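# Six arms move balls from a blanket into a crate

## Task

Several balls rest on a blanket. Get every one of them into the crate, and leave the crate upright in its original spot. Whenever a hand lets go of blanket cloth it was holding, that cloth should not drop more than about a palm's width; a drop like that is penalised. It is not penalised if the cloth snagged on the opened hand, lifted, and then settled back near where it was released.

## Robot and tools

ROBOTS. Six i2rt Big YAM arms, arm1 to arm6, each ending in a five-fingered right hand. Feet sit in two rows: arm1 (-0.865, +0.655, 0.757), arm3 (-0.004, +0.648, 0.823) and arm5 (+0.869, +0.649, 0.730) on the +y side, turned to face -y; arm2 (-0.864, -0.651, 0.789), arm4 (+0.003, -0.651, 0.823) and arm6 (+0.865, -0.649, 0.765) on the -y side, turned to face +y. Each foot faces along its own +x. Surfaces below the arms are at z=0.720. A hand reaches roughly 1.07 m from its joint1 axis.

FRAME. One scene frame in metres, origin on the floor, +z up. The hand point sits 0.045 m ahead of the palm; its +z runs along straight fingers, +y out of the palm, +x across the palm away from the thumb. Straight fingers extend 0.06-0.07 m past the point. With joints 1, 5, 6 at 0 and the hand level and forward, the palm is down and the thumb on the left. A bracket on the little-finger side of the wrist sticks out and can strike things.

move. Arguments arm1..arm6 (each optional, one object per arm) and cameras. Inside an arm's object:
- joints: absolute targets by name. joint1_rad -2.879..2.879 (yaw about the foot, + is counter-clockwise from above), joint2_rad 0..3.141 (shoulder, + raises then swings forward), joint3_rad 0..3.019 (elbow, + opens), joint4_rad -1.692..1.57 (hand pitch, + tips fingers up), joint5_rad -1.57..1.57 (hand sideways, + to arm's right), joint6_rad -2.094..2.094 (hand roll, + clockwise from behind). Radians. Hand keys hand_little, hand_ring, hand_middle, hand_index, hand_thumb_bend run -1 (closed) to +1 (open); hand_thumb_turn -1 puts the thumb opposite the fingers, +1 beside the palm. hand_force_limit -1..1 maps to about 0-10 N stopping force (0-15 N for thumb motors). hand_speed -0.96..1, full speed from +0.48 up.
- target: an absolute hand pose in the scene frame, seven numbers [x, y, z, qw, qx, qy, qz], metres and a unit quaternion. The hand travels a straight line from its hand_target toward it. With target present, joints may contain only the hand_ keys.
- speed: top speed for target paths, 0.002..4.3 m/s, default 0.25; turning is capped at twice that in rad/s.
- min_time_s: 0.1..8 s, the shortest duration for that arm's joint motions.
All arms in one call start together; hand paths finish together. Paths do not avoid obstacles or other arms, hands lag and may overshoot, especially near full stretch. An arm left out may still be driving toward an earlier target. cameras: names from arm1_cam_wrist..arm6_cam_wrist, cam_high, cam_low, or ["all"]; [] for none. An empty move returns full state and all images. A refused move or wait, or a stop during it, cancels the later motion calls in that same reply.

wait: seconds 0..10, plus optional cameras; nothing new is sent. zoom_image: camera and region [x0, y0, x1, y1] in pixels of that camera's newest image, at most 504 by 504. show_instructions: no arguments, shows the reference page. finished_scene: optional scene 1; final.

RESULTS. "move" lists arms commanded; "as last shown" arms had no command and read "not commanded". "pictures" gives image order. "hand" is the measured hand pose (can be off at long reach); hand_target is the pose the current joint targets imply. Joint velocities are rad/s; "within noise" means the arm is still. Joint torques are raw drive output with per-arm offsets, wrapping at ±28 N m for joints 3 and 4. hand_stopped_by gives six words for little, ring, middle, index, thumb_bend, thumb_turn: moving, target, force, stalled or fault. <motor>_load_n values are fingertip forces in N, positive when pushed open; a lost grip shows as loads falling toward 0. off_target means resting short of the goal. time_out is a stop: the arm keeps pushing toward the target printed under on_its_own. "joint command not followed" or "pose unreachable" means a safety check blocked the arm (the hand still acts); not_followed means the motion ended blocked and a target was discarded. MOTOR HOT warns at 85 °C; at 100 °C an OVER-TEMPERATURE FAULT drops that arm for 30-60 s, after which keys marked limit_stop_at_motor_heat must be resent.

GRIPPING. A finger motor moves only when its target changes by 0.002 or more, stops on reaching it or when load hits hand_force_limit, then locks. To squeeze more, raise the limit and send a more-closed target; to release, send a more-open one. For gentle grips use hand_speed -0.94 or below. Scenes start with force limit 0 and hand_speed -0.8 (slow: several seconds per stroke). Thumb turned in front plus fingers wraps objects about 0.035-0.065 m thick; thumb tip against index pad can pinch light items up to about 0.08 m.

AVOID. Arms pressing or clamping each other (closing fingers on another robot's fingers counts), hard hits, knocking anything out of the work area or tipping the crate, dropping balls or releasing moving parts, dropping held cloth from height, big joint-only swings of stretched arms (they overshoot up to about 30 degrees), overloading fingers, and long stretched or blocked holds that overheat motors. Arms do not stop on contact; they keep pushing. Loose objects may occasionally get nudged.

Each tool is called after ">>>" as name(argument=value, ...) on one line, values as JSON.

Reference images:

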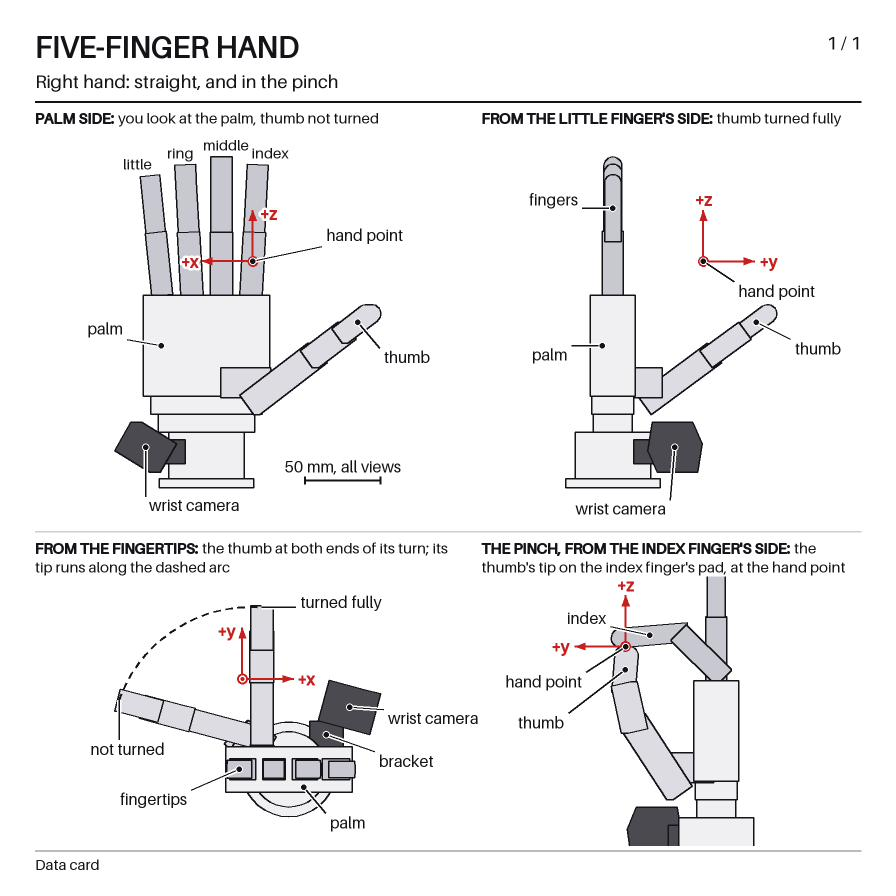

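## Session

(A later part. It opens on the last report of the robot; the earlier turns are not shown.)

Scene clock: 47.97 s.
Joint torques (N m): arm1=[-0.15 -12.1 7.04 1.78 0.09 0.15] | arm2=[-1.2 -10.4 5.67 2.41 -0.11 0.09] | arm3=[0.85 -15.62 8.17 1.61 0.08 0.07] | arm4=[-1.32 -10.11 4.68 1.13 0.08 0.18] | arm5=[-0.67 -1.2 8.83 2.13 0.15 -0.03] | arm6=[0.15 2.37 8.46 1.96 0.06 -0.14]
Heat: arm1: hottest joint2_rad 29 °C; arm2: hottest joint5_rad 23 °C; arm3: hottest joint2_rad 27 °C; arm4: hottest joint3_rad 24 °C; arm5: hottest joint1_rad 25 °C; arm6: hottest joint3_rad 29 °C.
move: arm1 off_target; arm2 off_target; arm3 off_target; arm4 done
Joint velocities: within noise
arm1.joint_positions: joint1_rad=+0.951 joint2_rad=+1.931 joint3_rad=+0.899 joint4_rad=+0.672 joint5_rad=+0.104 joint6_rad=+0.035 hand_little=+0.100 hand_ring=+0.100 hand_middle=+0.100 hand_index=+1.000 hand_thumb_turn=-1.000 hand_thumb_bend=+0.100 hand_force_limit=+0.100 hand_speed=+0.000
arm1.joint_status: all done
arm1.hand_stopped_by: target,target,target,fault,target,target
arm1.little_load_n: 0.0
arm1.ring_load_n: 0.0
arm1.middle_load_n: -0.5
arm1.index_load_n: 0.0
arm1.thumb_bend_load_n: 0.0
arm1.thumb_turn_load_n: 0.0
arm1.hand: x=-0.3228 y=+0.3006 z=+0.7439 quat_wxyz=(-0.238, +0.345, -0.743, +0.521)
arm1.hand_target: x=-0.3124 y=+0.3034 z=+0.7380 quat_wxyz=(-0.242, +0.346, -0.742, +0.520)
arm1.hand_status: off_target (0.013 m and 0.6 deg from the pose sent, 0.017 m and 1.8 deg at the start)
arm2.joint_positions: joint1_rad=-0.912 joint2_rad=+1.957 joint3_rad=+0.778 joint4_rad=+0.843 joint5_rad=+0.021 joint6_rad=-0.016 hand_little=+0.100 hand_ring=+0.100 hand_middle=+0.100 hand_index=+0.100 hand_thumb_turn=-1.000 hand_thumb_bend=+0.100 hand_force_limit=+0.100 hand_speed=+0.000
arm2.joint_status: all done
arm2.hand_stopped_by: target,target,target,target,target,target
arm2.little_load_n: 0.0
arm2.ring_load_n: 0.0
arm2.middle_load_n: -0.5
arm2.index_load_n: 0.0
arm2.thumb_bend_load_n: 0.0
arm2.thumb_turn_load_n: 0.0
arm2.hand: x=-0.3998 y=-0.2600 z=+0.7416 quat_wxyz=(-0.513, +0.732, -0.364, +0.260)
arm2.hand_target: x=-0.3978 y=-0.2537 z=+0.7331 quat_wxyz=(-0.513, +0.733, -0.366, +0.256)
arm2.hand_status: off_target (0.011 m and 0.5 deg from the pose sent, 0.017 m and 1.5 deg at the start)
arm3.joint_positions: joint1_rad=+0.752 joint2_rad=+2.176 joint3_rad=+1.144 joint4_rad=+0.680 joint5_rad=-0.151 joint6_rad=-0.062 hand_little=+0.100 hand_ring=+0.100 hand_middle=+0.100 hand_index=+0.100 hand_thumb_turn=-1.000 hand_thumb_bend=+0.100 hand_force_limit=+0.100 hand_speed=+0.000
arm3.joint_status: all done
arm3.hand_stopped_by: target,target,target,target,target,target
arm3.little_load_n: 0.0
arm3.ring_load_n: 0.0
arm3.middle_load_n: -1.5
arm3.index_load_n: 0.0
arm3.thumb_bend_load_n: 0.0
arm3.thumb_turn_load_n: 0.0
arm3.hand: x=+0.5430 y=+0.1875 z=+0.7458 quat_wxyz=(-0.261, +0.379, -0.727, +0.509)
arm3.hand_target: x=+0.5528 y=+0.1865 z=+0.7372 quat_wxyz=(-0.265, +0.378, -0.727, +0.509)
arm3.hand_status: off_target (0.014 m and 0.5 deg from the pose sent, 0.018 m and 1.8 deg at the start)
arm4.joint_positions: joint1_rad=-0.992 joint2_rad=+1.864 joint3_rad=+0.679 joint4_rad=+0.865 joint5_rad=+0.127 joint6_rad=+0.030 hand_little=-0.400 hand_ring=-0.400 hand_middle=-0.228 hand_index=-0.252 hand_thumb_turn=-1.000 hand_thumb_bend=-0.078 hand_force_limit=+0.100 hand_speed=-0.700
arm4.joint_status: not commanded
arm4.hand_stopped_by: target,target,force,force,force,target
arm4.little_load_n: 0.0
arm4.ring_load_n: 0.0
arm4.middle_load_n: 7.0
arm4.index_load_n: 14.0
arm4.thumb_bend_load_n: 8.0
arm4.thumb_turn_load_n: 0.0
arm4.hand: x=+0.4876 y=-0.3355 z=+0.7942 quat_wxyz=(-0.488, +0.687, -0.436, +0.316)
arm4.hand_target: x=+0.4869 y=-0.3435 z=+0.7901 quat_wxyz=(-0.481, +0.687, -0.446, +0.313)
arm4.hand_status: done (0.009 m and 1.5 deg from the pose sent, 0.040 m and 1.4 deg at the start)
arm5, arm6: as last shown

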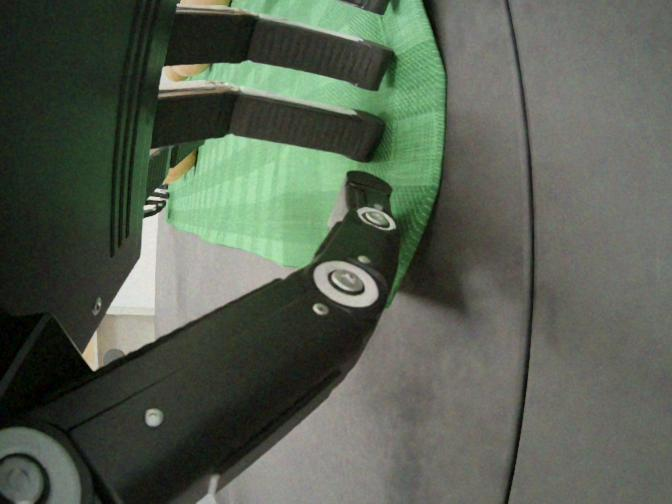

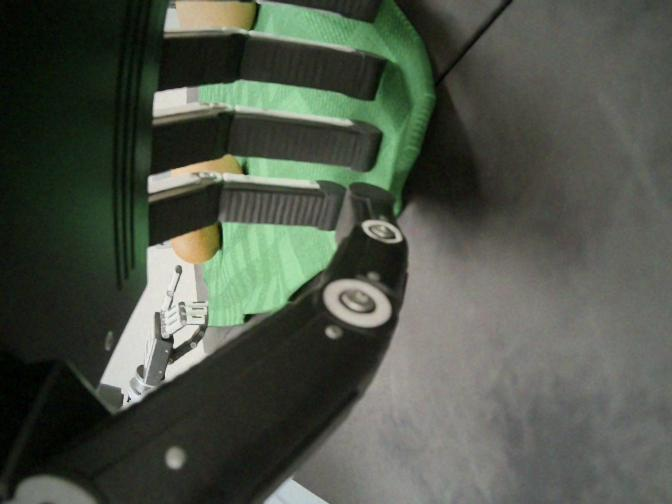

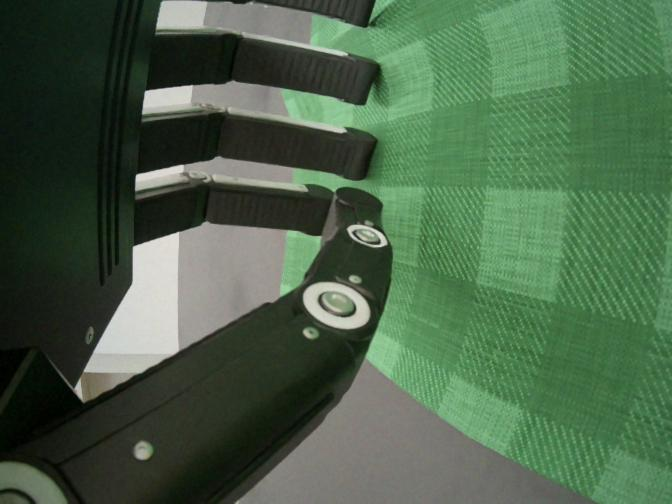

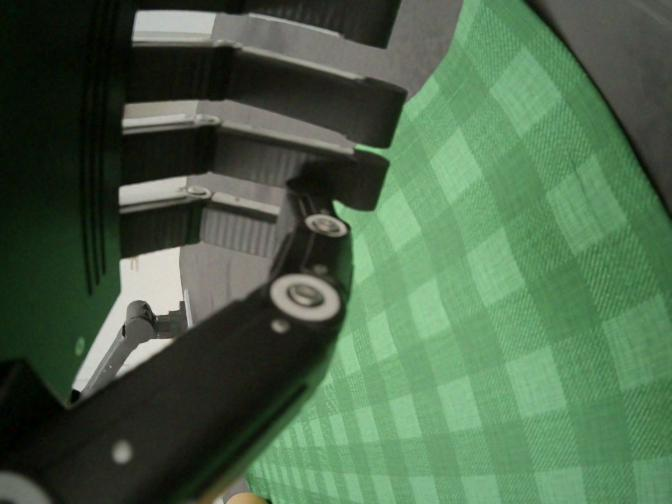

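>>> move(arm1={"target": [-0.314, 0.3035, 0.795, 0.2717, -0.3238, 0.6943, -0.5825], "speed": 0.15, "joints": {"hand_speed": 0, "hand_thumb_bend": 0.05, "hand_middle": 0.15, "hand_ring": 0.15, "hand_little": 0.15}}, arm2={"target": [-0.3975, -0.2534, 0.788, 0.5752, -0.6856, 0.3418, -0.2868], "speed": 0.15, "joints": {"hand_speed": 0, "hand_thumb_bend": 0.05, "hand_index": 0.15, "hand_middle": 0.15, "hand_ring": 0.15, "hand_little": 0.15}}, arm3={"target": [0.5534, 0.1861, 0.792, 0.2968, -0.3537, 0.6795, -0.5701], "speed": 0.15, "joints": {"hand_speed": 0, "hand_thumb_bend": 0.05, "hand_index": 0.15, "hand_middle": 0.15, "hand_ring": 0.15, "hand_little": 0.15}}, arm4={"target": [0.4868, -0.3435, 0.788, 0.539, -0.6425, 0.4172, -0.3501], "speed": 0.15, "joints": {"hand_speed": 0, "hand_thumb_bend": 0.05, "hand_index": 0.15, "hand_middle": 0.15, "hand_ring": 0.15, "hand_little": 0.15}}, cameras=["arm1_cam_wrist", "arm2_cam_wrist", "arm3_cam_wrist", "arm4_cam_wrist", "cam_high"])

Scene clock: 51.40 s.
Joint torques (N m): arm1=[0.15 -15.85 4.88 2.29 0.09 0] | arm2=[-1.08 -13.51 3.62 2.95 -0.14 0.05] | arm3=[0.62 -19.6 5.67 2.17 -0.09 0.06] | arm4=[-0.79 -8.35 3.54 2.45 0.28 -0.04] | arm5=[-0.15 -0.91 8.75 2.06 0.17 -0.04] | arm6=[0.21 2.37 8.46 1.96 0.06 -0.15]
Heat: arm1: hottest joint2_rad 29 °C; arm2: hottest joint5_rad 23 °C; arm3: hottest joint2_rad 27 °C; arm4: hottest joint1_rad 23 °C; arm5: hottest joint1_rad 25 °C; arm6: hottest joint3_rad 29 °C.
move: arm1 off_target; arm2 done; arm3 off_target; arm4 off_target
Joint velocities: within noise
arm1.joint_positions: joint1_rad=+0.952 joint2_rad=+1.909 joint3_rad=+0.856 joint4_rad=+0.834 joint5_rad=+0.112 joint6_rad=+0.032 hand_little=+0.150 hand_ring=+0.150 hand_middle=+0.150 hand_index=+1.000 hand_thumb_turn=-1.000 hand_thumb_bend=+0.050 hand_force_limit=+0.100 hand_speed=+0.000
arm1.joint_status: all done
arm1.hand_stopped_by: target,target,target,fault,target,target
arm1.little_load_n: 0.0
arm1.ring_load_n: -0.5
arm1.middle_load_n: 0.0
arm1.index_load_n: 0.0
arm1.thumb_bend_load_n: 0.0
arm1.thumb_turn_load_n: 0.0
arm1.hand: x=-0.3196 y=+0.2969 z=+0.7785 quat_wxyz=(-0.264, +0.322, -0.707, +0.572)
arm1.hand_target: x=-0.3140 y=+0.3034 z=+0.7949 quat_wxyz=(-0.272, +0.324, -0.694, +0.582)
arm1.hand_status: off_target (0.019 m and 2.2 deg from the pose sent, 0.052 m and 10.0 deg at the start)
arm2.joint_positions: joint1_rad=-0.912 joint2_rad=+1.936 joint3_rad=+0.738 joint4_rad=+1.009 joint5_rad=+0.021 joint6_rad=-0.016 hand_little=+0.150 hand_ring=+0.150 hand_middle=+0.150 hand_index=+0.150 hand_thumb_turn=-1.000 hand_thumb_bend=+0.050 hand_force_limit=+0.100 hand_speed=+0.000
arm2.joint_status: all done
arm2.hand_stopped_by: target,target,target,target,target,target
arm2.little_load_n: 0.0
arm2.ring_load_n: 0.0
arm2.middle_load_n: 0.0
arm2.index_load_n: 0.0
arm2.thumb_bend_load_n: 0.0
arm2.thumb_turn_load_n: 0.0
arm2.hand: x=-0.3950 y=-0.2570 z=+0.7789 quat_wxyz=(-0.566, +0.692, -0.346, +0.286)
arm2.hand_target: x=-0.3975 y=-0.2534 z=+0.7879 quat_wxyz=(-0.575, +0.686, -0.342, +0.287)
arm2.hand_status: done (0.010 m and 1.4 deg from the pose sent, 0.047 m and 9.7 deg at the start)
arm3.joint_positions: joint1_rad=+0.752 joint2_rad=+2.169 joint3_rad=+1.100 joint4_rad=+0.864 joint5_rad=-0.158 joint6_rad=-0.038 hand_little=+0.150 hand_ring=+0.150 hand_middle=+0.150 hand_index=+0.150 hand_thumb_turn=-1.000 hand_thumb_bend=+0.050 hand_force_limit=+0.100 hand_speed=+0.000
arm3.joint_status: all done
arm3.hand_stopped_by: target,target,target,target,target,target
arm3.little_load_n: 0.0
arm3.ring_load_n: 0.0
arm3.middle_load_n: 0.0
arm3.index_load_n: 0.0
arm3.thumb_bend_load_n: 0.5
arm3.thumb_turn_load_n: 0.0
arm3.hand: x=+0.5487 y=+0.1859 z=+0.7764 quat_wxyz=(-0.288, +0.359, -0.688, +0.561)
arm3.hand_target: x=+0.5533 y=+0.1860 z=+0.7920 quat_wxyz=(-0.297, +0.354, -0.680, +0.570)
arm3.hand_status: off_target (0.016 m and 1.9 deg from the pose sent, 0.047 m and 10.3 deg at the start)
arm4.joint_positions: joint1_rad=-0.992 joint2_rad=+1.966 joint3_rad=+0.631 joint4_rad=+1.180 joint5_rad=+0.134 joint6_rad=+0.030 hand_little=+0.150 hand_ring=+0.150 hand_middle=+0.150 hand_index=+0.150 hand_thumb_turn=-1.000 hand_thumb_bend=+0.050 hand_force_limit=+0.100 hand_speed=+0.000
arm4.joint_status: all done
arm4.hand_stopped_by: target,target,target,target,target,target
arm4.little_load_n: 0.0
arm4.ring_load_n: 0.0
arm4.middle_load_n: 0.0
arm4.index_load_n: 0.0
arm4.thumb_bend_load_n: 0.0
arm4.thumb_turn_load_n: 0.0
arm4.hand: x=+0.4882 y=-0.3367 z=+0.7982 quat_wxyz=(-0.546, +0.640, -0.416, +0.346)
arm4.hand_target: x=+0.4867 y=-0.3436 z=+0.7882 quat_wxyz=(-0.539, +0.643, -0.417, +0.350)
arm4.hand_status: off_target (0.012 m and 0.9 deg from the pose sent, 0.010 m and 8.9 deg at the start)
arm5, arm6: as last shown
arm6.thumb_bend_load_n: 0.5

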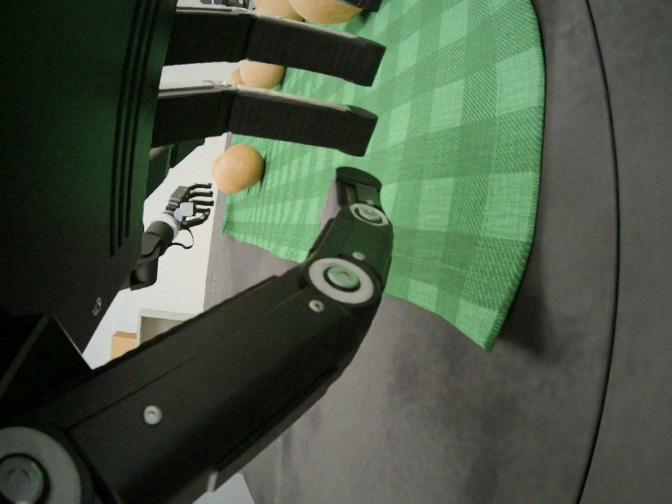

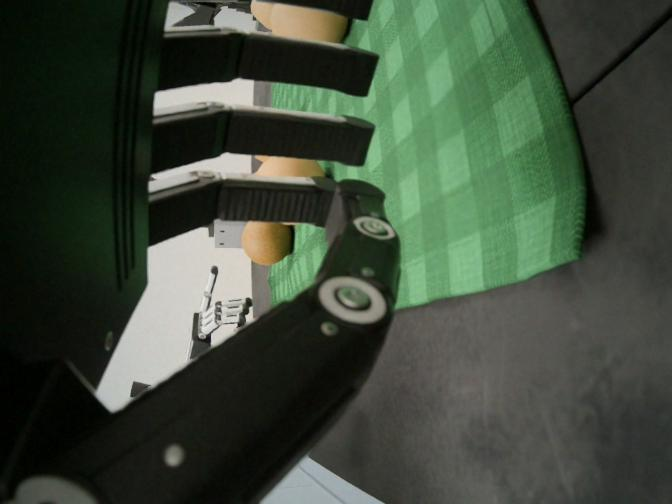

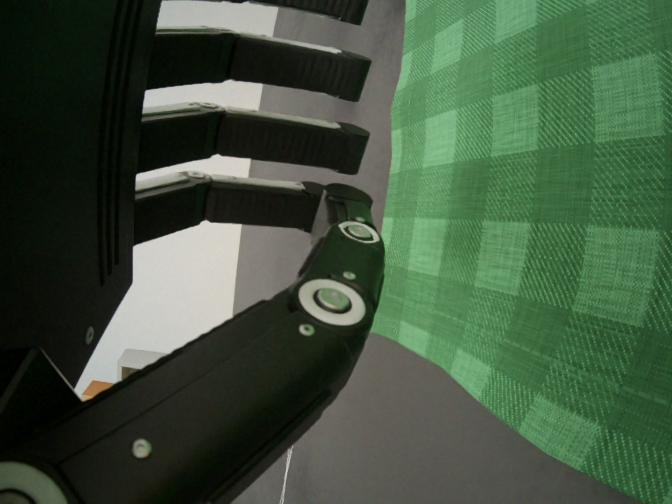

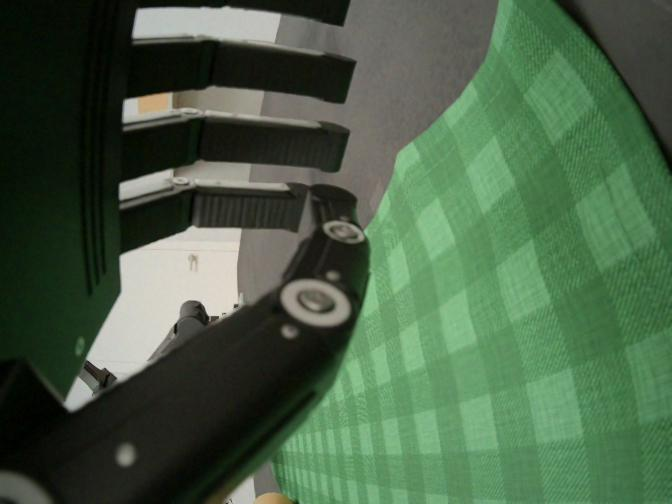

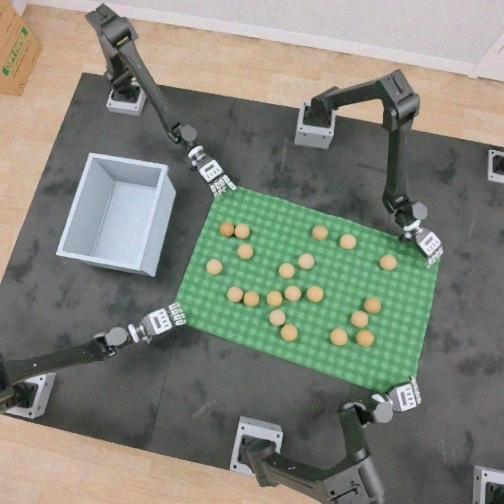

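>>> move(arm1={"target": [-0.314, 0.3035, 0.742, 0.2717, -0.3238, 0.6943, -0.5825], "speed": 0.06}, arm2={"target": [-0.3975, -0.2534, 0.733, 0.5752, -0.6856, 0.3418, -0.2868], "speed": 0.06}, arm3={"target": [0.5534, 0.1861, 0.744, 0.2968, -0.3537, 0.6795, -0.5701], "speed": 0.06}, arm4={"target": [0.4868, -0.3435, 0.723, 0.539, -0.6425, 0.4172, -0.3501], "speed": 0.06}, cameras=["arm1_cam_wrist", "arm2_cam_wrist", "arm3_cam_wrist", "arm4_cam_wrist"])

Scene clock: 54.43 s.
Joint torques (N m): arm1=[0.09 -13.8 4.57 2.32 0.09 0.01] | arm2=[-1.26 -11.11 4.45 2.7 -0.22 0.04] | arm3=[-0.38 -16.91 6.91 2.04 -0.06 0.12] | arm4=[-0.73 -7.59 3.6 1.52 0.22 -0.04] | arm5=[-0.73 -0.44 8.9 2.11 0.14 -0.06] | arm6=[0.15 2.37 8.46 1.96 0.07 -0.14]
Heat: arm1: hottest joint2_rad 29 °C; arm2: hottest joint5_rad 23 °C; arm3: hottest joint2_rad 27 °C; arm4: hottest joint1_rad 23 °C; arm5: hottest joint1_rad 25 °C; arm6: hottest joint3_rad 29 °C.
move: arm1 done; arm2 done; arm3 done; arm4 off_target
Joint velocities: within noise
arm1.joint_positions: joint1_rad=+0.953 joint2_rad=+2.020 joint3_rad=+0.856 joint4_rad=+0.970 joint5_rad=+0.112 joint6_rad=+0.032 hand_little=+0.150 hand_ring=+0.150 hand_middle=+0.150 hand_index=+1.000 hand_thumb_turn=-1.000 hand_thumb_bend=+0.050 hand_force_limit=+0.100 hand_speed=+0.000
arm1.joint_status: not commanded
arm1.hand_stopped_by: target,target,target,fault,target,target
arm1.little_load_n: 0.0
arm1.ring_load_n: 0.0
arm1.middle_load_n: 0.0
arm1.index_load_n: 0.0
arm1.thumb_bend_load_n: 0.0
arm1.thumb_turn_load_n: 0.0
arm1.hand: x=-0.3186 y=+0.2964 z=+0.7428 quat_wxyz=(-0.269, +0.318, -0.700, +0.580)
arm1.hand_target: x=-0.3140 y=+0.3036 z=+0.7419 quat_wxyz=(-0.272, +0.324, -0.694, +0.582)
arm1.hand_status: done (0.009 m and 1.1 deg from the pose sent, 0.037 m and 2.2 deg at the start)
arm2.joint_positions: joint1_rad=-0.912 joint2_rad=+2.073 joint3_rad=+0.738 joint4_rad=+1.162 joint5_rad=+0.021 joint6_rad=-0.016 hand_little=+0.150 hand_ring=+0.150 hand_middle=+0.150 hand_index=+0.150 hand_thumb_turn=-1.000 hand_thumb_bend=+0.050 hand_force_limit=+0.100 hand_speed=+0.000
arm2.joint_status: not commanded
arm2.hand_stopped_by: target,target,target,target,target,target
arm2.little_load_n: 0.0
arm2.ring_load_n: 0.0
arm2.middle_load_n: 0.0
arm2.index_load_n: 0.0
arm2.thumb_bend_load_n: 0.0
arm2.thumb_turn_load_n: 0.0
arm2.hand: x=-0.3996 y=-0.2598 z=+0.7371 quat_wxyz=(-0.571, +0.687, -0.344, +0.289)
arm2.hand_target: x=-0.3977 y=-0.2535 z=+0.7332 quat_wxyz=(-0.575, +0.686, -0.342, +0.287)
arm2.hand_status: done (0.008 m and 0.6 deg from the pose sent, 0.046 m and 1.4 deg at the start)
arm3.joint_positions: joint1_rad=+0.752 joint2_rad=+2.250 joint3_rad=+1.100 joint4_rad=+0.954 joint5_rad=-0.158 joint6_rad=-0.037 hand_little=+0.150 hand_ring=+0.150 hand_middle=+0.150 hand_index=+0.150 hand_thumb_turn=-1.000 hand_thumb_bend=+0.050 hand_force_limit=+0.100 hand_speed=+0.000
arm3.joint_status: not commanded
arm3.hand_stopped_by: target,target,target,target,target,target
arm3.little_load_n: 0.0
arm3.ring_load_n: 0.0
arm3.middle_load_n: 0.0
arm3.index_load_n: 0.0
arm3.thumb_bend_load_n: 0.0
arm3.thumb_turn_load_n: 0.0
arm3.hand: x=+0.5449 y=+0.1897 z=+0.7423 quat_wxyz=(-0.289, +0.358, -0.686, +0.564)
arm3.hand_target: x=+0.5531 y=+0.1863 z=+0.7441 quat_wxyz=(-0.297, +0.354, -0.680, +0.570)
arm3.hand_status: done (0.009 m and 1.4 deg from the pose sent, 0.033 m and 1.9 deg at the start)
arm4.joint_positions: joint1_rad=-0.992 joint2_rad=+2.173 joint3_rad=+0.663 joint4_rad=+1.380 joint5_rad=+0.134 joint6_rad=+0.030 hand_little=+0.150 hand_ring=+0.150 hand_middle=+0.150 hand_index=+0.150 hand_thumb_turn=-1.000 hand_thumb_bend=+0.050 hand_force_limit=+0.100 hand_speed=+0.000
arm4.joint_status: not commanded
arm4.hand_stopped_by: target,target,target,target,target,target
arm4.little_load_n: 0.0
arm4.ring_load_n: 0.0
arm4.middle_load_n: -1.0
arm4.index_load_n: 0.0
arm4.thumb_bend_load_n: 0.0
arm4.thumb_turn_load_n: 0.0
arm4.hand: x=+0.4864 y=-0.3376 z=+0.7454 quat_wxyz=(-0.555, +0.632, -0.413, +0.350)
arm4.hand_target: x=+0.4860 y=-0.3440 z=+0.7236 quat_wxyz=(-0.539, +0.643, -0.417, +0.350)
arm4.hand_status: off_target (0.023 m and 2.2 deg from the pose sent, 0.076 m and 1.0 deg at the start)
arm5.joint_positions: joint1_rad=+0.604 joint2_rad=+0.644 joint3_rad=+1.399 joint4_rad=-1.284 joint5_rad=+0.224 joint6_rad=-1.133 hand_little=+1.000 hand_ring=+1.000 hand_middle=+1.000 hand_index=+1.000 hand_thumb_turn=+1.000 hand_thumb_bend=+1.000 hand_force_limit=+0.000 hand_speed=-0.800
arm5.joint_status: not commanded
arm5.hand_stopped_by: target,target,target,target,target,target
arm5.little_load_n: 0.0
arm5.ring_load_n: 0.0
arm5.middle_load_n: 0.5
arm5.index_load_n: 0.0
arm5.thumb_bend_load_n: 0.0
arm5.thumb_turn_load_n: 0.0
arm5.hand: x=+0.9361 y=+0.4097 z=+1.2275 quat_wxyz=(+0.230, +0.622, -0.602, +0.444)
arm5.hand_target: x=+0.9359 y=+0.4103 z=+1.2387 quat_wxyz=(+0.233, +0.616, -0.599, +0.456)
arm5.hand_status: not commanded
arm6.joint_positions: joint1_rad=-0.520 joint2_rad=+0.632 joint3_rad=+1.396 joint4_rad=-1.150 joint5_rad=-0.089 joint6_rad=-1.255 hand_little=+1.000 hand_ring=+1.000 hand_middle=+1.000 hand_index=+1.000 hand_thumb_turn=+1.000 hand_thumb_bend=+1.000 hand_force_limit=+0.000 hand_speed=-0.800
arm6.joint_status: not commanded
arm6.hand_stopped_by: target,target,target,target,target,target
arm6.little_load_n: 0.0
arm6.ring_load_n: 0.0
arm6.middle_load_n: 0.0
arm6.index_load_n: -0.5
arm6.thumb_bend_load_n: 0.0
arm6.thumb_turn_load_n: 0.5
arm6.hand: x=+1.0202 y=-0.4301 z=+1.2913 quat_wxyz=(-0.383, +0.762, +0.327, +0.406)
arm6.hand_target: x=+1.0195 y=-0.4313 z=+1.3032 quat_wxyz=(-0.389, +0.755, +0.325, +0.415)
arm6.hand_status: not commanded

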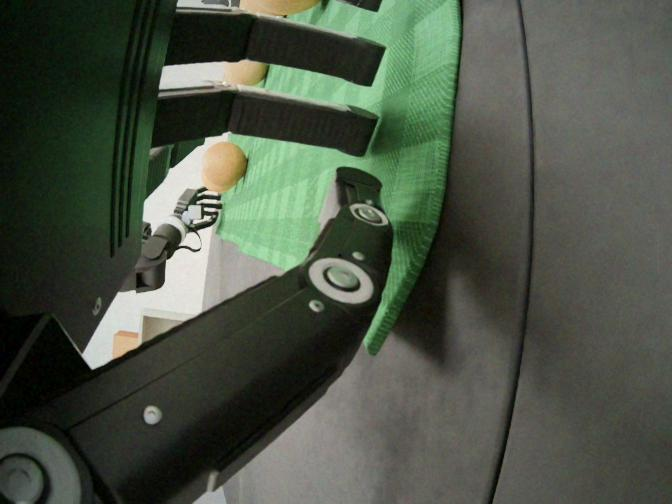

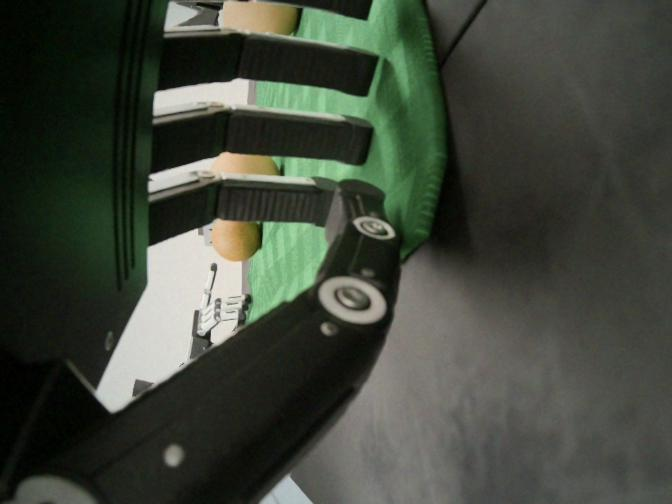

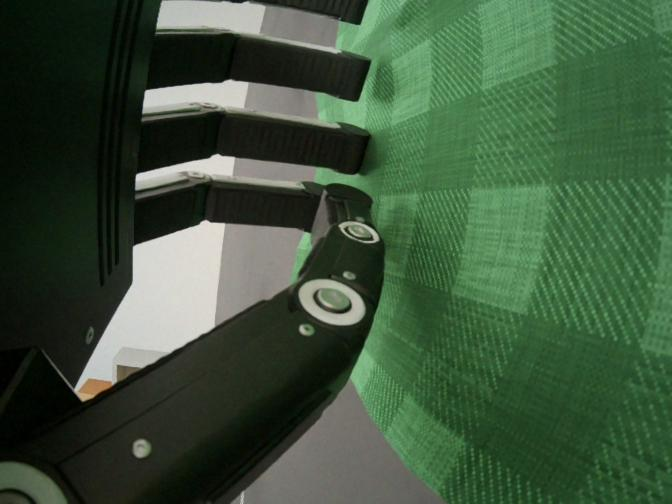

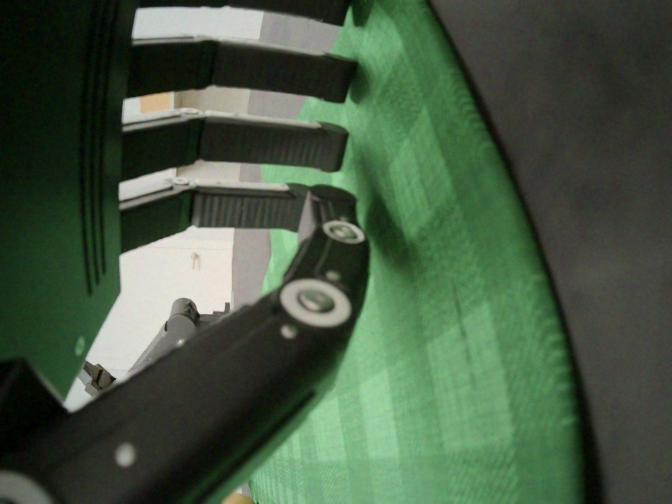

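>>> move(arm1={"target": [-0.314, 0.3035, 0.73, 0.2717, -0.3238, 0.6943, -0.5825], "speed": 0.06}, arm2={"target": [-0.3975, -0.2534, 0.72, 0.5752, -0.6856, 0.3418, -0.2868], "speed": 0.06}, arm3={"target": [0.5534, 0.1861, 0.731, 0.2968, -0.3537, 0.6795, -0.5701], "speed": 0.06}, arm4={"joints": {"hand_speed": -0.7, "hand_force_limit": 0.1, "hand_index": -0.5, "hand_middle": -0.5, "hand_ring": -0.5, "hand_little": -0.5}}, cameras=["arm1_cam_wrist", "arm2_cam_wrist", "arm3_cam_wrist", "arm4_cam_wrist"])

Scene clock: 56.27 s.
Joint torques (N m): arm1=[-0.03 -12.81 4.7 2.02 0.07 0] | arm2=[-1.26 -10.46 4.14 2.25 -0.2 0.04] | arm3=[-0.56 -15.79 6.83 1.72 -0.09 0.05] | arm4=[-0.91 -8.06 2.17 1.39 0.21 0] | arm5=[-0.5 -0.32 8.83 2.02 0.18 -0.03] | arm6=[0.09 2.37 8.46 1.96 0.06 -0.15]
Heat: arm1: hottest joint2_rad 29 °C; arm2: hottest joint5_rad 22 °C; arm3: hottest joint2_rad 27 °C; arm4: hottest joint1_rad 23 °C; arm5: hottest joint1_rad 25 °C; arm6: hottest joint3_rad 29 °C.
move: arm1 off_target; arm2 off_target; arm3 off_target; arm4 off_target
Joint velocities: within noise
arm1.joint_positions: joint1_rad=+0.953 joint2_rad=+2.041 joint3_rad=+0.856 joint4_rad=+1.008 joint5_rad=+0.112 joint6_rad=+0.032 hand_little=+0.150 hand_ring=+0.150 hand_middle=+0.150 hand_index=+1.000 hand_thumb_turn=-1.000 hand_thumb_bend=+0.050 hand_force_limit=+0.100 hand_speed=+0.000
arm1.joint_status: not commanded
arm1.hand_stopped_by: target,target,target,fault,target,target
arm1.little_load_n: 0.0
arm1.ring_load_n: 0.0
arm1.middle_load_n: 0.0
arm1.index_load_n: 0.0
arm1.thumb_bend_load_n: 0.0
arm1.thumb_turn_load_n: 0.0
arm1.hand: x=-0.3179 y=+0.2958 z=+0.7391 quat_wxyz=(-0.272, +0.315, -0.696, +0.585)
arm1.hand_target: x=-0.3142 y=+0.3035 z=+0.7302 quat_wxyz=(-0.272, +0.324, -0.694, +0.583)
arm1.hand_status: off_target (0.013 m and 1.1 deg from the pose sent, 0.016 m and 1.1 deg at the start)
arm2.joint_positions: joint1_rad=-0.912 joint2_rad=+2.103 joint3_rad=+0.749 joint4_rad=+1.205 joint5_rad=+0.019 joint6_rad=-0.016 hand_little=+0.150 hand_ring=+0.150 hand_middle=+0.150 hand_index=+0.150 hand_thumb_turn=-1.000 hand_thumb_bend=+0.050 hand_force_limit=+0.100 hand_speed=+0.000
arm2.joint_status: not commanded
arm2.hand_stopped_by: target,target,target,target,target,target
arm2.little_load_n: 0.0
arm2.ring_load_n: 0.0
arm2.middle_load_n: 0.5
arm2.index_load_n: 0.0
arm2.thumb_bend_load_n: 0.0
arm2.thumb_turn_load_n: 0.0
arm2.hand: x=-0.3962 y=-0.2568 z=+0.7344 quat_wxyz=(-0.580, +0.680, -0.340, +0.293)
arm2.hand_target: x=-0.3980 y=-0.2538 z=+0.7202 quat_wxyz=(-0.575, +0.686, -0.342, +0.287)
arm2.hand_status: off_target (0.015 m and 1.1 deg from the pose sent, 0.018 m and 0.6 deg at the start)
arm3.joint_positions: joint1_rad=+0.752 joint2_rad=+2.269 joint3_rad=+1.109 joint4_rad=+0.987 joint5_rad=-0.158 joint6_rad=-0.036 hand_little=+0.150 hand_ring=+0.150 hand_middle=+0.150 hand_index=+0.150 hand_thumb_turn=-1.000 hand_thumb_bend=+0.050 hand_force_limit=+0.100 hand_speed=+0.000
arm3.joint_status: not commanded
arm3.hand_stopped_by: target,target,target,target,target,target
arm3.little_load_n: 0.0
arm3.ring_load_n: 0.0
arm3.middle_load_n: 0.0
arm3.index_load_n: 0.0
arm3.thumb_bend_load_n: 0.0
arm3.thumb_turn_load_n: 0.0
arm3.hand: x=+0.5474 y=+0.1873 z=+0.7406 quat_wxyz=(-0.292, +0.355, -0.679, +0.572)
arm3.hand_target: x=+0.5529 y=+0.1864 z=+0.7311 quat_wxyz=(-0.297, +0.354, -0.680, +0.570)
arm3.hand_status: off_target (0.011 m and 0.6 deg from the pose sent, 0.015 m and 1.4 deg at the start)
arm4.joint_positions: joint1_rad=-0.992 joint2_rad=+2.174 joint3_rad=+0.681 joint4_rad=+1.382 joint5_rad=+0.134 joint6_rad=+0.030 hand_little=-0.500 hand_ring=-0.500 hand_middle=-0.255 hand_index=-0.258 hand_thumb_turn=-1.000 hand_thumb_bend=+0.050 hand_force_limit=+0.100 hand_speed=-0.700
arm4.joint_status: hand_middle off_target (ended at -0.255, target -0.500); hand_index off_target (ended at -0.258, target -0.500); the others done
arm4.hand_stopped_by: target,target,force,force,target,target
arm4.little_load_n: 0.0
arm4.ring_load_n: 0.0
arm4.middle_load_n: 14.5
arm4.index_load_n: 13.5
arm4.thumb_bend_load_n: 1.5
arm4.thumb_turn_load_n: 0.0
arm4.hand: x=+0.4933 y=-0.3334 z=+0.7500 quat_wxyz=(-0.560, +0.627, -0.410, +0.353)
arm4.hand_target: x=+0.4860 y=-0.3439 z=+0.7237 quat_wxyz=(-0.539, +0.643, -0.417, +0.350)
arm4.hand_status: not commanded
arm5, arm6: as last shown
arm5.middle_load_n: 0.0
arm6.index_load_n: 0.0
arm6.thumb_turn_load_n: 0.0

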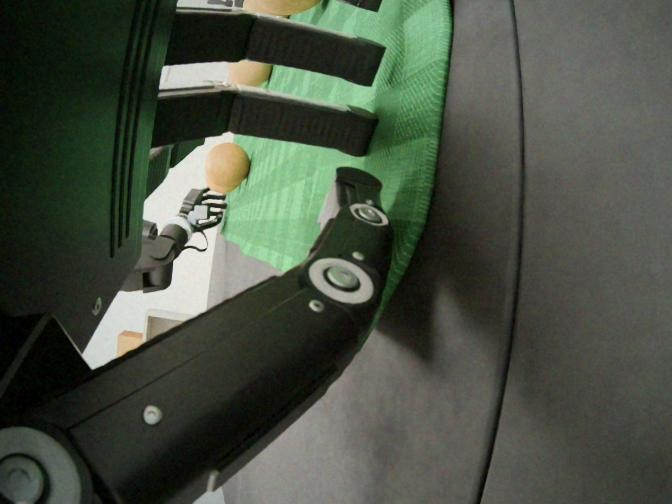

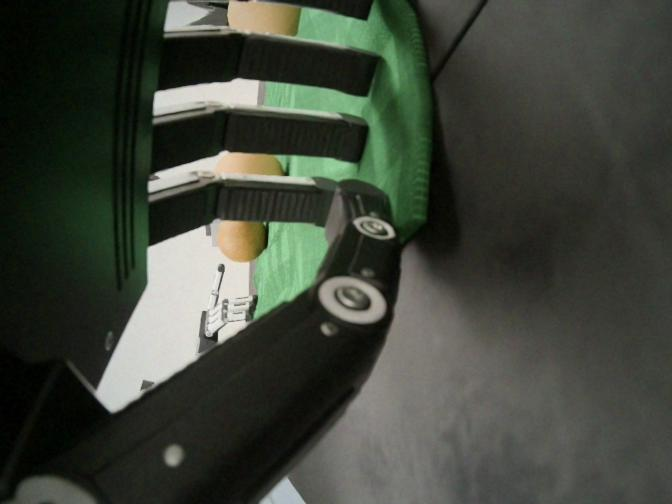

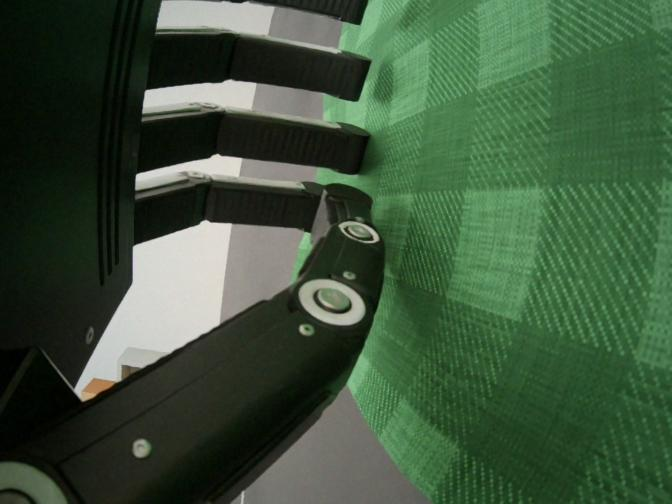

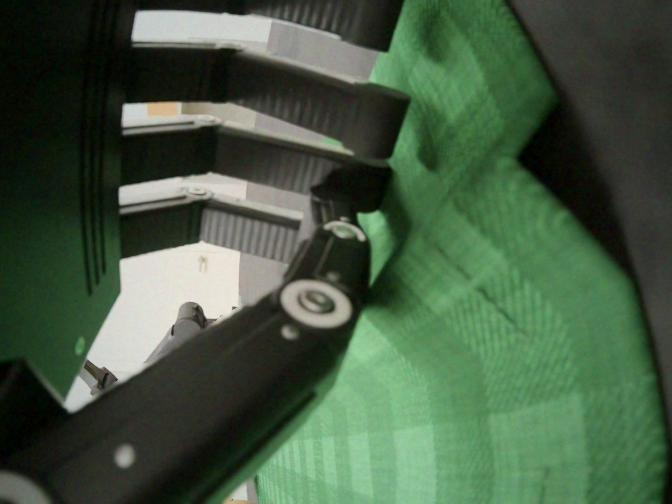

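>>> move(arm1={"joints": {"hand_speed": -0.7, "hand_force_limit": 0.1, "hand_middle": -0.5, "hand_ring": -0.5, "hand_little": -0.5}}, arm2={"joints": {"hand_speed": -0.7, "hand_force_limit": 0.1, "hand_index": -0.5, "hand_middle": -0.5, "hand_ring": -0.5, "hand_little": -0.5}}, arm3={"joints": {"hand_speed": -0.7, "hand_force_limit": 0.1, "hand_index": -0.5, "hand_middle": -0.5, "hand_ring": -0.5, "hand_little": -0.5}}, arm4={"joints": {"hand_speed": -0.8, "hand_thumb_bend": -0.4}}, cameras=["arm1_cam_wrist", "arm2_cam_wrist", "arm3_cam_wrist", "arm4_cam_wrist"])

Scene clock: 58.53 s.
Joint torques (N m): arm1=[-0.03 -12.86 4.72 1.63 -0.1 0.02] | arm2=[-1.26 -10.46 3.21 2.14 -0.17 0.04] | arm3=[-0.73 -15.85 6.43 1.65 -0.11 0.06] | arm4=[-0.79 -8.23 2.15 1.52 0.21 -0.05] | arm5=[0.26 -1.14 8.8 2.1 0.14 0.01] | arm6=[0.15 2.43 8.46 1.98 0.06 -0.15]
Heat: arm1: hottest joint2_rad 29 °C; arm2: hottest joint5_rad 22 °C; arm3: hottest joint2_rad 28 °C; arm4: hottest joint1_rad 23 °C; arm5: hottest joint1_rad 25 °C; arm6: hottest joint3_rad 29 °C.
move: arm1 off_target; arm2 off_target; arm3 off_target; arm4 off_target
Joint velocities: within noise
arm1.joint_positions: joint1_rad=+0.953 joint2_rad=+2.041 joint3_rad=+0.856 joint4_rad=+1.018 joint5_rad=+0.116 joint6_rad=+0.029 hand_little=-0.500 hand_ring=-0.500 hand_middle=-0.232 hand_index=+1.000 hand_thumb_turn=-1.000 hand_thumb_bend=+0.050 hand_force_limit=+0.100 hand_speed=-0.700
arm1.joint_status: hand_middle off_target (ended at -0.232, target -0.500); the others done
arm1.hand_stopped_by: target,target,force,fault,target,target
arm1.little_load_n: 0.0
arm1.ring_load_n: 0.0
arm1.middle_load_n: 7.0
arm1.index_load_n: 0.0
arm1.thumb_bend_load_n: 1.0
arm1.thumb_turn_load_n: 0.0
arm1.hand: x=-0.3176 y=+0.2945 z=+0.7417 quat_wxyz=(-0.272, +0.313, -0.693, +0.590)
arm1.hand_target: x=-0.3142 y=+0.3036 z=+0.7302 quat_wxyz=(-0.272, +0.324, -0.694, +0.582)
arm1.hand_status: not commanded
arm2.joint_positions: joint1_rad=-0.912 joint2_rad=+2.103 joint3_rad=+0.763 joint4_rad=+1.208 joint5_rad=+0.019 joint6_rad=-0.016 hand_little=-0.500 hand_ring=-0.500 hand_middle=-0.258 hand_index=-0.288 hand_thumb_turn=-1.000 hand_thumb_bend=+0.050 hand_force_limit=+0.100 hand_speed=-0.700
arm2.joint_status: hand_middle off_target (ended at -0.258, target -0.500); hand_index off_target (ended at -0.288, target -0.500); the others done
arm2.hand_stopped_by: target,target,force,force,target,target
arm2.little_load_n: 0.0
arm2.ring_load_n: 0.0
arm2.middle_load_n: 7.5
arm2.index_load_n: 10.0
arm2.thumb_bend_load_n: 1.0
arm2.thumb_turn_load_n: 0.0
arm2.hand: x=-0.3907 y=-0.2526 z=+0.7400 quat_wxyz=(-0.586, +0.675, -0.338, +0.295)
arm2.hand_target: x=-0.3979 y=-0.2537 z=+0.7203 quat_wxyz=(-0.575, +0.686, -0.342, +0.287)
arm2.hand_status: not commanded
arm3.joint_positions: joint1_rad=+0.752 joint2_rad=+2.270 joint3_rad=+1.119 joint4_rad=+0.988 joint5_rad=-0.158 joint6_rad=-0.036 hand_little=-0.500 hand_ring=-0.500 hand_middle=-0.259 hand_index=-0.260 hand_thumb_turn=-1.000 hand_thumb_bend=+0.050 hand_force_limit=+0.100 hand_speed=-0.700
arm3.joint_status: hand_middle off_target (ended at -0.259, target -0.500); hand_index off_target (ended at -0.260, target -0.500); the others done
arm3.hand_stopped_by: target,target,force,force,target,target
arm3.little_load_n: 0.0
arm3.ring_load_n: 0.0
arm3.middle_load_n: 10.0
arm3.index_load_n: 10.0
arm3.thumb_bend_load_n: 1.0
arm3.thumb_turn_load_n: 0.0
arm3.hand: x=+0.5505 y=+0.1843 z=+0.7440 quat_wxyz=(-0.293, +0.354, -0.676, +0.576)
arm3.hand_target: x=+0.5530 y=+0.1863 z=+0.7312 quat_wxyz=(-0.297, +0.354, -0.680, +0.570)
arm3.hand_status: not commanded
arm4.joint_positions: joint1_rad=-0.992 joint2_rad=+2.174 joint3_rad=+0.681 joint4_rad=+1.382 joint5_rad=+0.134 joint6_rad=+0.030 hand_little=-0.500 hand_ring=-0.500 hand_middle=-0.255 hand_index=-0.258 hand_thumb_turn=-1.000 hand_thumb_bend=+0.029 hand_force_limit=+0.100 hand_speed=-0.800
arm4.joint_status: hand_thumb_bend off_target (ended at +0.029, target -0.400); the others done
arm4.hand_stopped_by: target,target,force,force,force,target
arm4.little_load_n: 0.0
arm4.ring_load_n: 0.0
arm4.middle_load_n: 15.0
arm4.index_load_n: 14.0
arm4.thumb_bend_load_n: 9.5
arm4.thumb_turn_load_n: 0.5
arm4.hand: x=+0.4933 y=-0.3334 z=+0.7500 quat_wxyz=(-0.560, +0.627, -0.410, +0.353)
arm4.hand_target: x=+0.4860 y=-0.3439 z=+0.7237 quat_wxyz=(-0.539, +0.643, -0.417, +0.350)
arm4.hand_status: not commanded
arm5, arm6: as last shown

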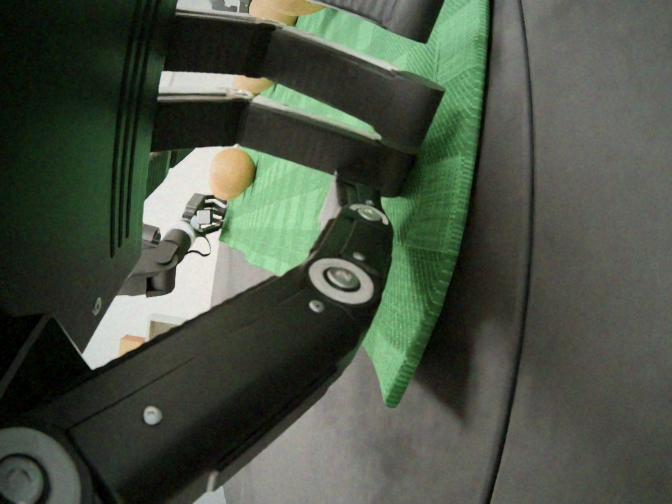

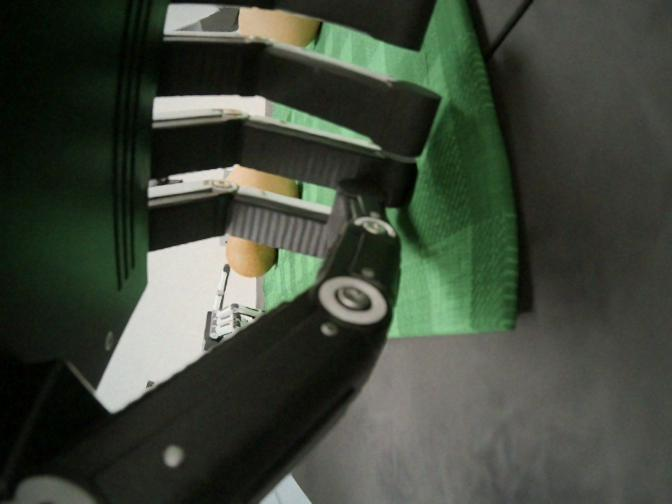

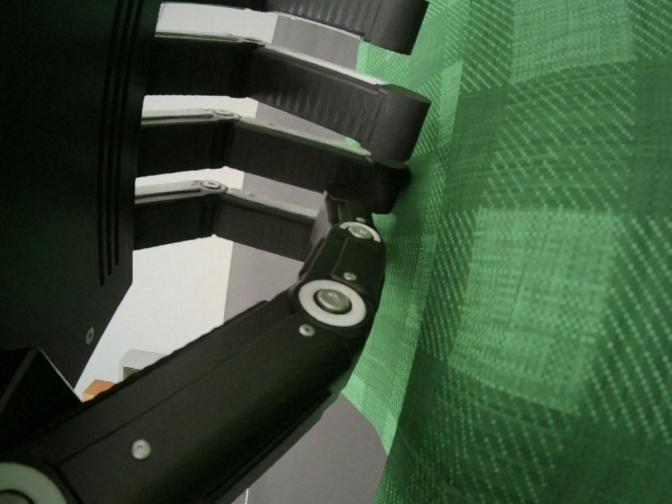

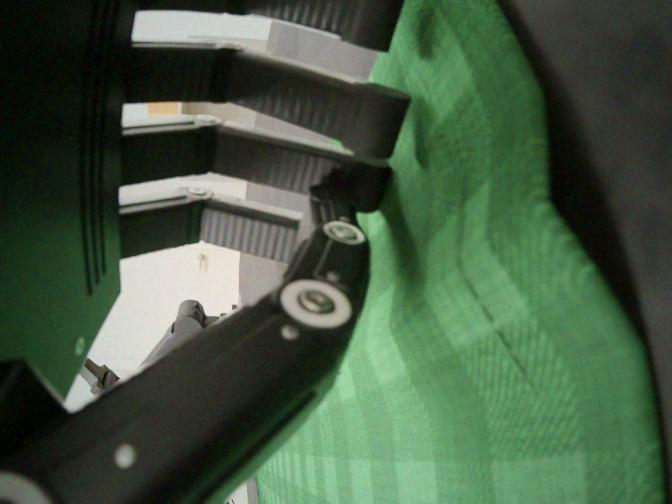

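>>> move(arm1={"joints": {"hand_speed": -0.8, "hand_thumb_bend": -0.4}}, arm2={"joints": {"hand_speed": -0.8, "hand_thumb_bend": -0.4}}, arm3={"joints": {"hand_speed": -0.8, "hand_thumb_bend": -0.4}}, arm4={"target": [0.4868, -0.3435, 0.80, 0.539, -0.6425, 0.4172, -0.3501], "speed": 0.1}, cameras=["arm1_cam_wrist", "arm2_cam_wrist", "arm3_cam_wrist", "arm4_cam_wrist"])

Scene clock: 60.80 s.
Joint torques (N m): arm1=[0.09 -12.92 4.71 1.57 -0.11 0.03] | arm2=[-1.2 -10.52 3.21 2.13 -0.17 0.04] | arm3=[0.21 -16.44 6.32 1.62 -0.04 0.08] | arm4=[-0.97 -9.64 3.26 1.16 0.22 -0.06] | arm5=[-0.67 -0.32 9.02 2.15 0.14 -0.04] | arm6=[0.15 2.37 8.44 1.96 0.06 -0.15]
Heat: arm1: hottest joint2_rad 29 °C; arm2: hottest joint5_rad 22 °C; arm3: hottest joint2_rad 28 °C; arm4: hottest joint1_rad 23 °C; arm5: hottest joint1_rad 25 °C; arm6: hottest joint3_rad 29 °C.
move: arm1 off_target; arm2 off_target; arm3 off_target; arm4 done
Joint velocities: within noise
arm1.joint_positions: joint1_rad=+0.953 joint2_rad=+2.041 joint3_rad=+0.856 joint4_rad=+1.018 joint5_rad=+0.116 joint6_rad=+0.029 hand_little=-0.500 hand_ring=-0.500 hand_middle=-0.232 hand_index=+1.000 hand_thumb_turn=-1.000 hand_thumb_bend=+0.018 hand_force_limit=+0.100 hand_speed=-0.800
arm1.joint_status: hand_thumb_bend off_target (ended at +0.018, target -0.400); the others done
arm1.hand_stopped_by: target,target,force,fault,force,target
arm1.little_load_n: 0.0
arm1.ring_load_n: 0.0
arm1.middle_load_n: 8.5
arm1.index_load_n: 0.0
arm1.thumb_bend_load_n: 8.0
arm1.thumb_turn_load_n: 1.0
arm1.hand: x=-0.3176 y=+0.2945 z=+0.7417 quat_wxyz=(-0.272, +0.313, -0.693, +0.590)
arm1.hand_target: x=-0.3142 y=+0.3036 z=+0.7302 quat_wxyz=(-0.272, +0.324, -0.694, +0.582)
arm1.hand_status: not commanded
arm2.joint_positions: joint1_rad=-0.912 joint2_rad=+2.103 joint3_rad=+0.763 joint4_rad=+1.208 joint5_rad=+0.019 joint6_rad=-0.016 hand_little=-0.500 hand_ring=-0.500 hand_middle=-0.258 hand_index=-0.288 hand_thumb_turn=-1.000 hand_thumb_bend=+0.000 hand_force_limit=+0.100 hand_speed=-0.800
arm2.joint_status: hand_thumb_bend off_target (ended at +0.000, target -0.400); the others done
arm2.hand_stopped_by: target,target,force,force,force,target
arm2.little_load_n: 0.0
arm2.ring_load_n: 0.0
arm2.middle_load_n: 7.5
arm2.index_load_n: 10.0
arm2.thumb_bend_load_n: 8.0
arm2.thumb_turn_load_n: 0.0
arm2.hand: x=-0.3907 y=-0.2526 z=+0.7400 quat_wxyz=(-0.586, +0.675, -0.338, +0.295)
arm2.hand_target: x=-0.3979 y=-0.2537 z=+0.7203 quat_wxyz=(-0.575, +0.686, -0.342, +0.287)
arm2.hand_status: not commanded
arm3.joint_positions: joint1_rad=+0.752 joint2_rad=+2.270 joint3_rad=+1.119 joint4_rad=+0.988 joint5_rad=-0.158 joint6_rad=-0.036 hand_little=-0.500 hand_ring=-0.500 hand_middle=-0.259 hand_index=-0.260 hand_thumb_turn=-1.000 hand_thumb_bend=+0.012 hand_force_limit=+0.100 hand_speed=-0.800
arm3.joint_status: hand_thumb_bend off_target (ended at +0.012, target -0.400); the others done
arm3.hand_stopped_by: target,target,force,force,force,target
arm3.little_load_n: 0.0
arm3.ring_load_n: 0.0
arm3.middle_load_n: 10.0
arm3.index_load_n: 10.5
arm3.thumb_bend_load_n: 9.0
arm3.thumb_turn_load_n: 0.5
arm3.hand: x=+0.5505 y=+0.1843 z=+0.7440 quat_wxyz=(-0.293, +0.354, -0.676, +0.576)
arm3.hand_target: x=+0.5530 y=+0.1863 z=+0.7312 quat_wxyz=(-0.297, +0.354, -0.680, +0.570)
arm3.hand_status: not commanded
arm4.joint_positions: joint1_rad=-0.992 joint2_rad=+1.951 joint3_rad=+0.628 joint4_rad=+1.180 joint5_rad=+0.134 joint6_rad=+0.030 hand_little=-0.500 hand_ring=-0.500 hand_middle=-0.255 hand_index=-0.258 hand_thumb_turn=-1.000 hand_thumb_bend=+0.029 hand_force_limit=+0.100 hand_speed=-0.800
arm4.joint_status: not commanded
arm4.hand_stopped_by: target,target,force,force,force,target
arm4.little_load_n: 0.0
arm4.ring_load_n: 0.0
arm4.middle_load_n: 14.0
arm4.index_load_n: 14.0
arm4.thumb_bend_load_n: 9.0
arm4.thumb_turn_load_n: 0.0
arm4.hand: x=+0.4891 y=-0.3363 z=+0.8059 quat_wxyz=(-0.550, +0.636, -0.414, +0.348)
arm4.hand_target: x=+0.4867 y=-0.3436 z=+0.8000 quat_wxyz=(-0.539, +0.643, -0.417, +0.350)
arm4.hand_status: done (0.010 m and 1.5 deg from the pose sent, 0.051 m and 3.1 deg at the start)
arm5, arm6: as last shown
arm6.middle_load_n: -0.5

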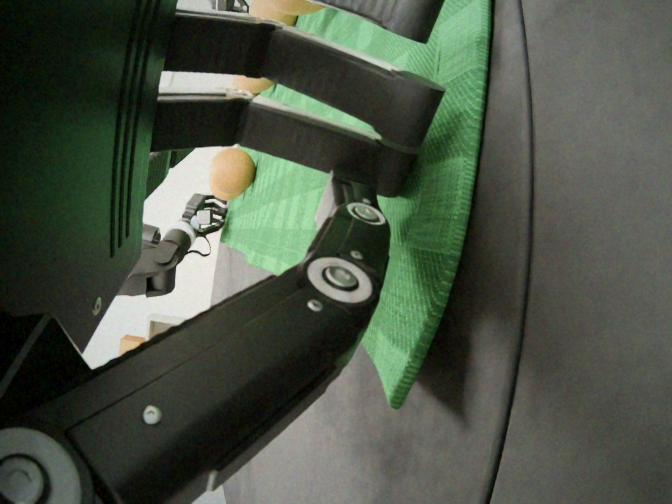

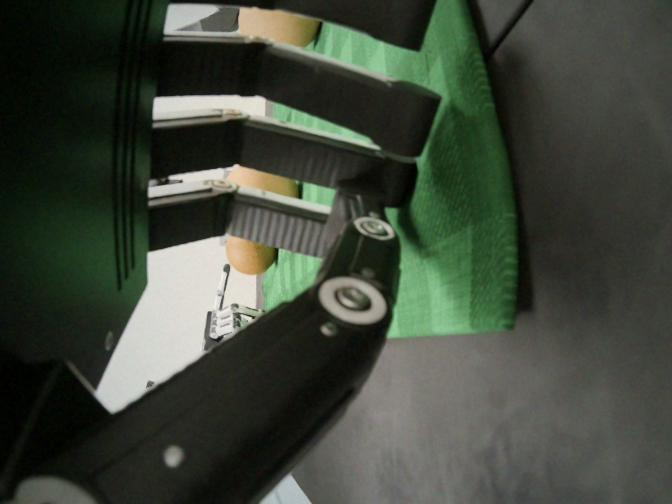

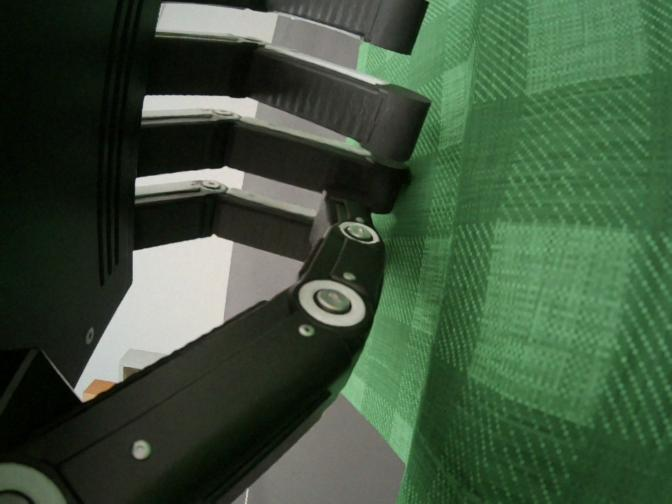

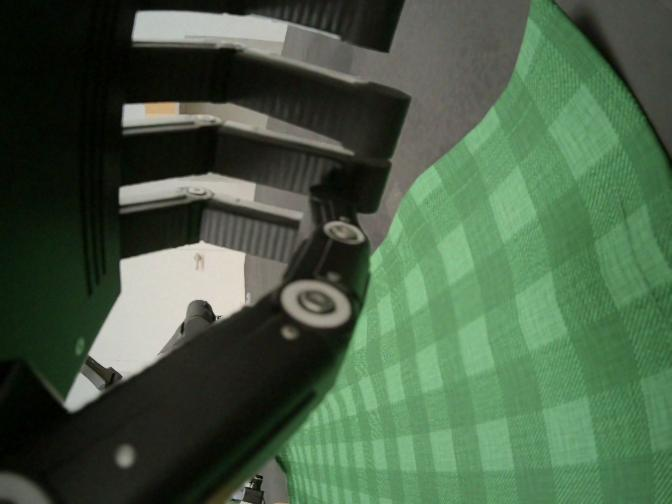

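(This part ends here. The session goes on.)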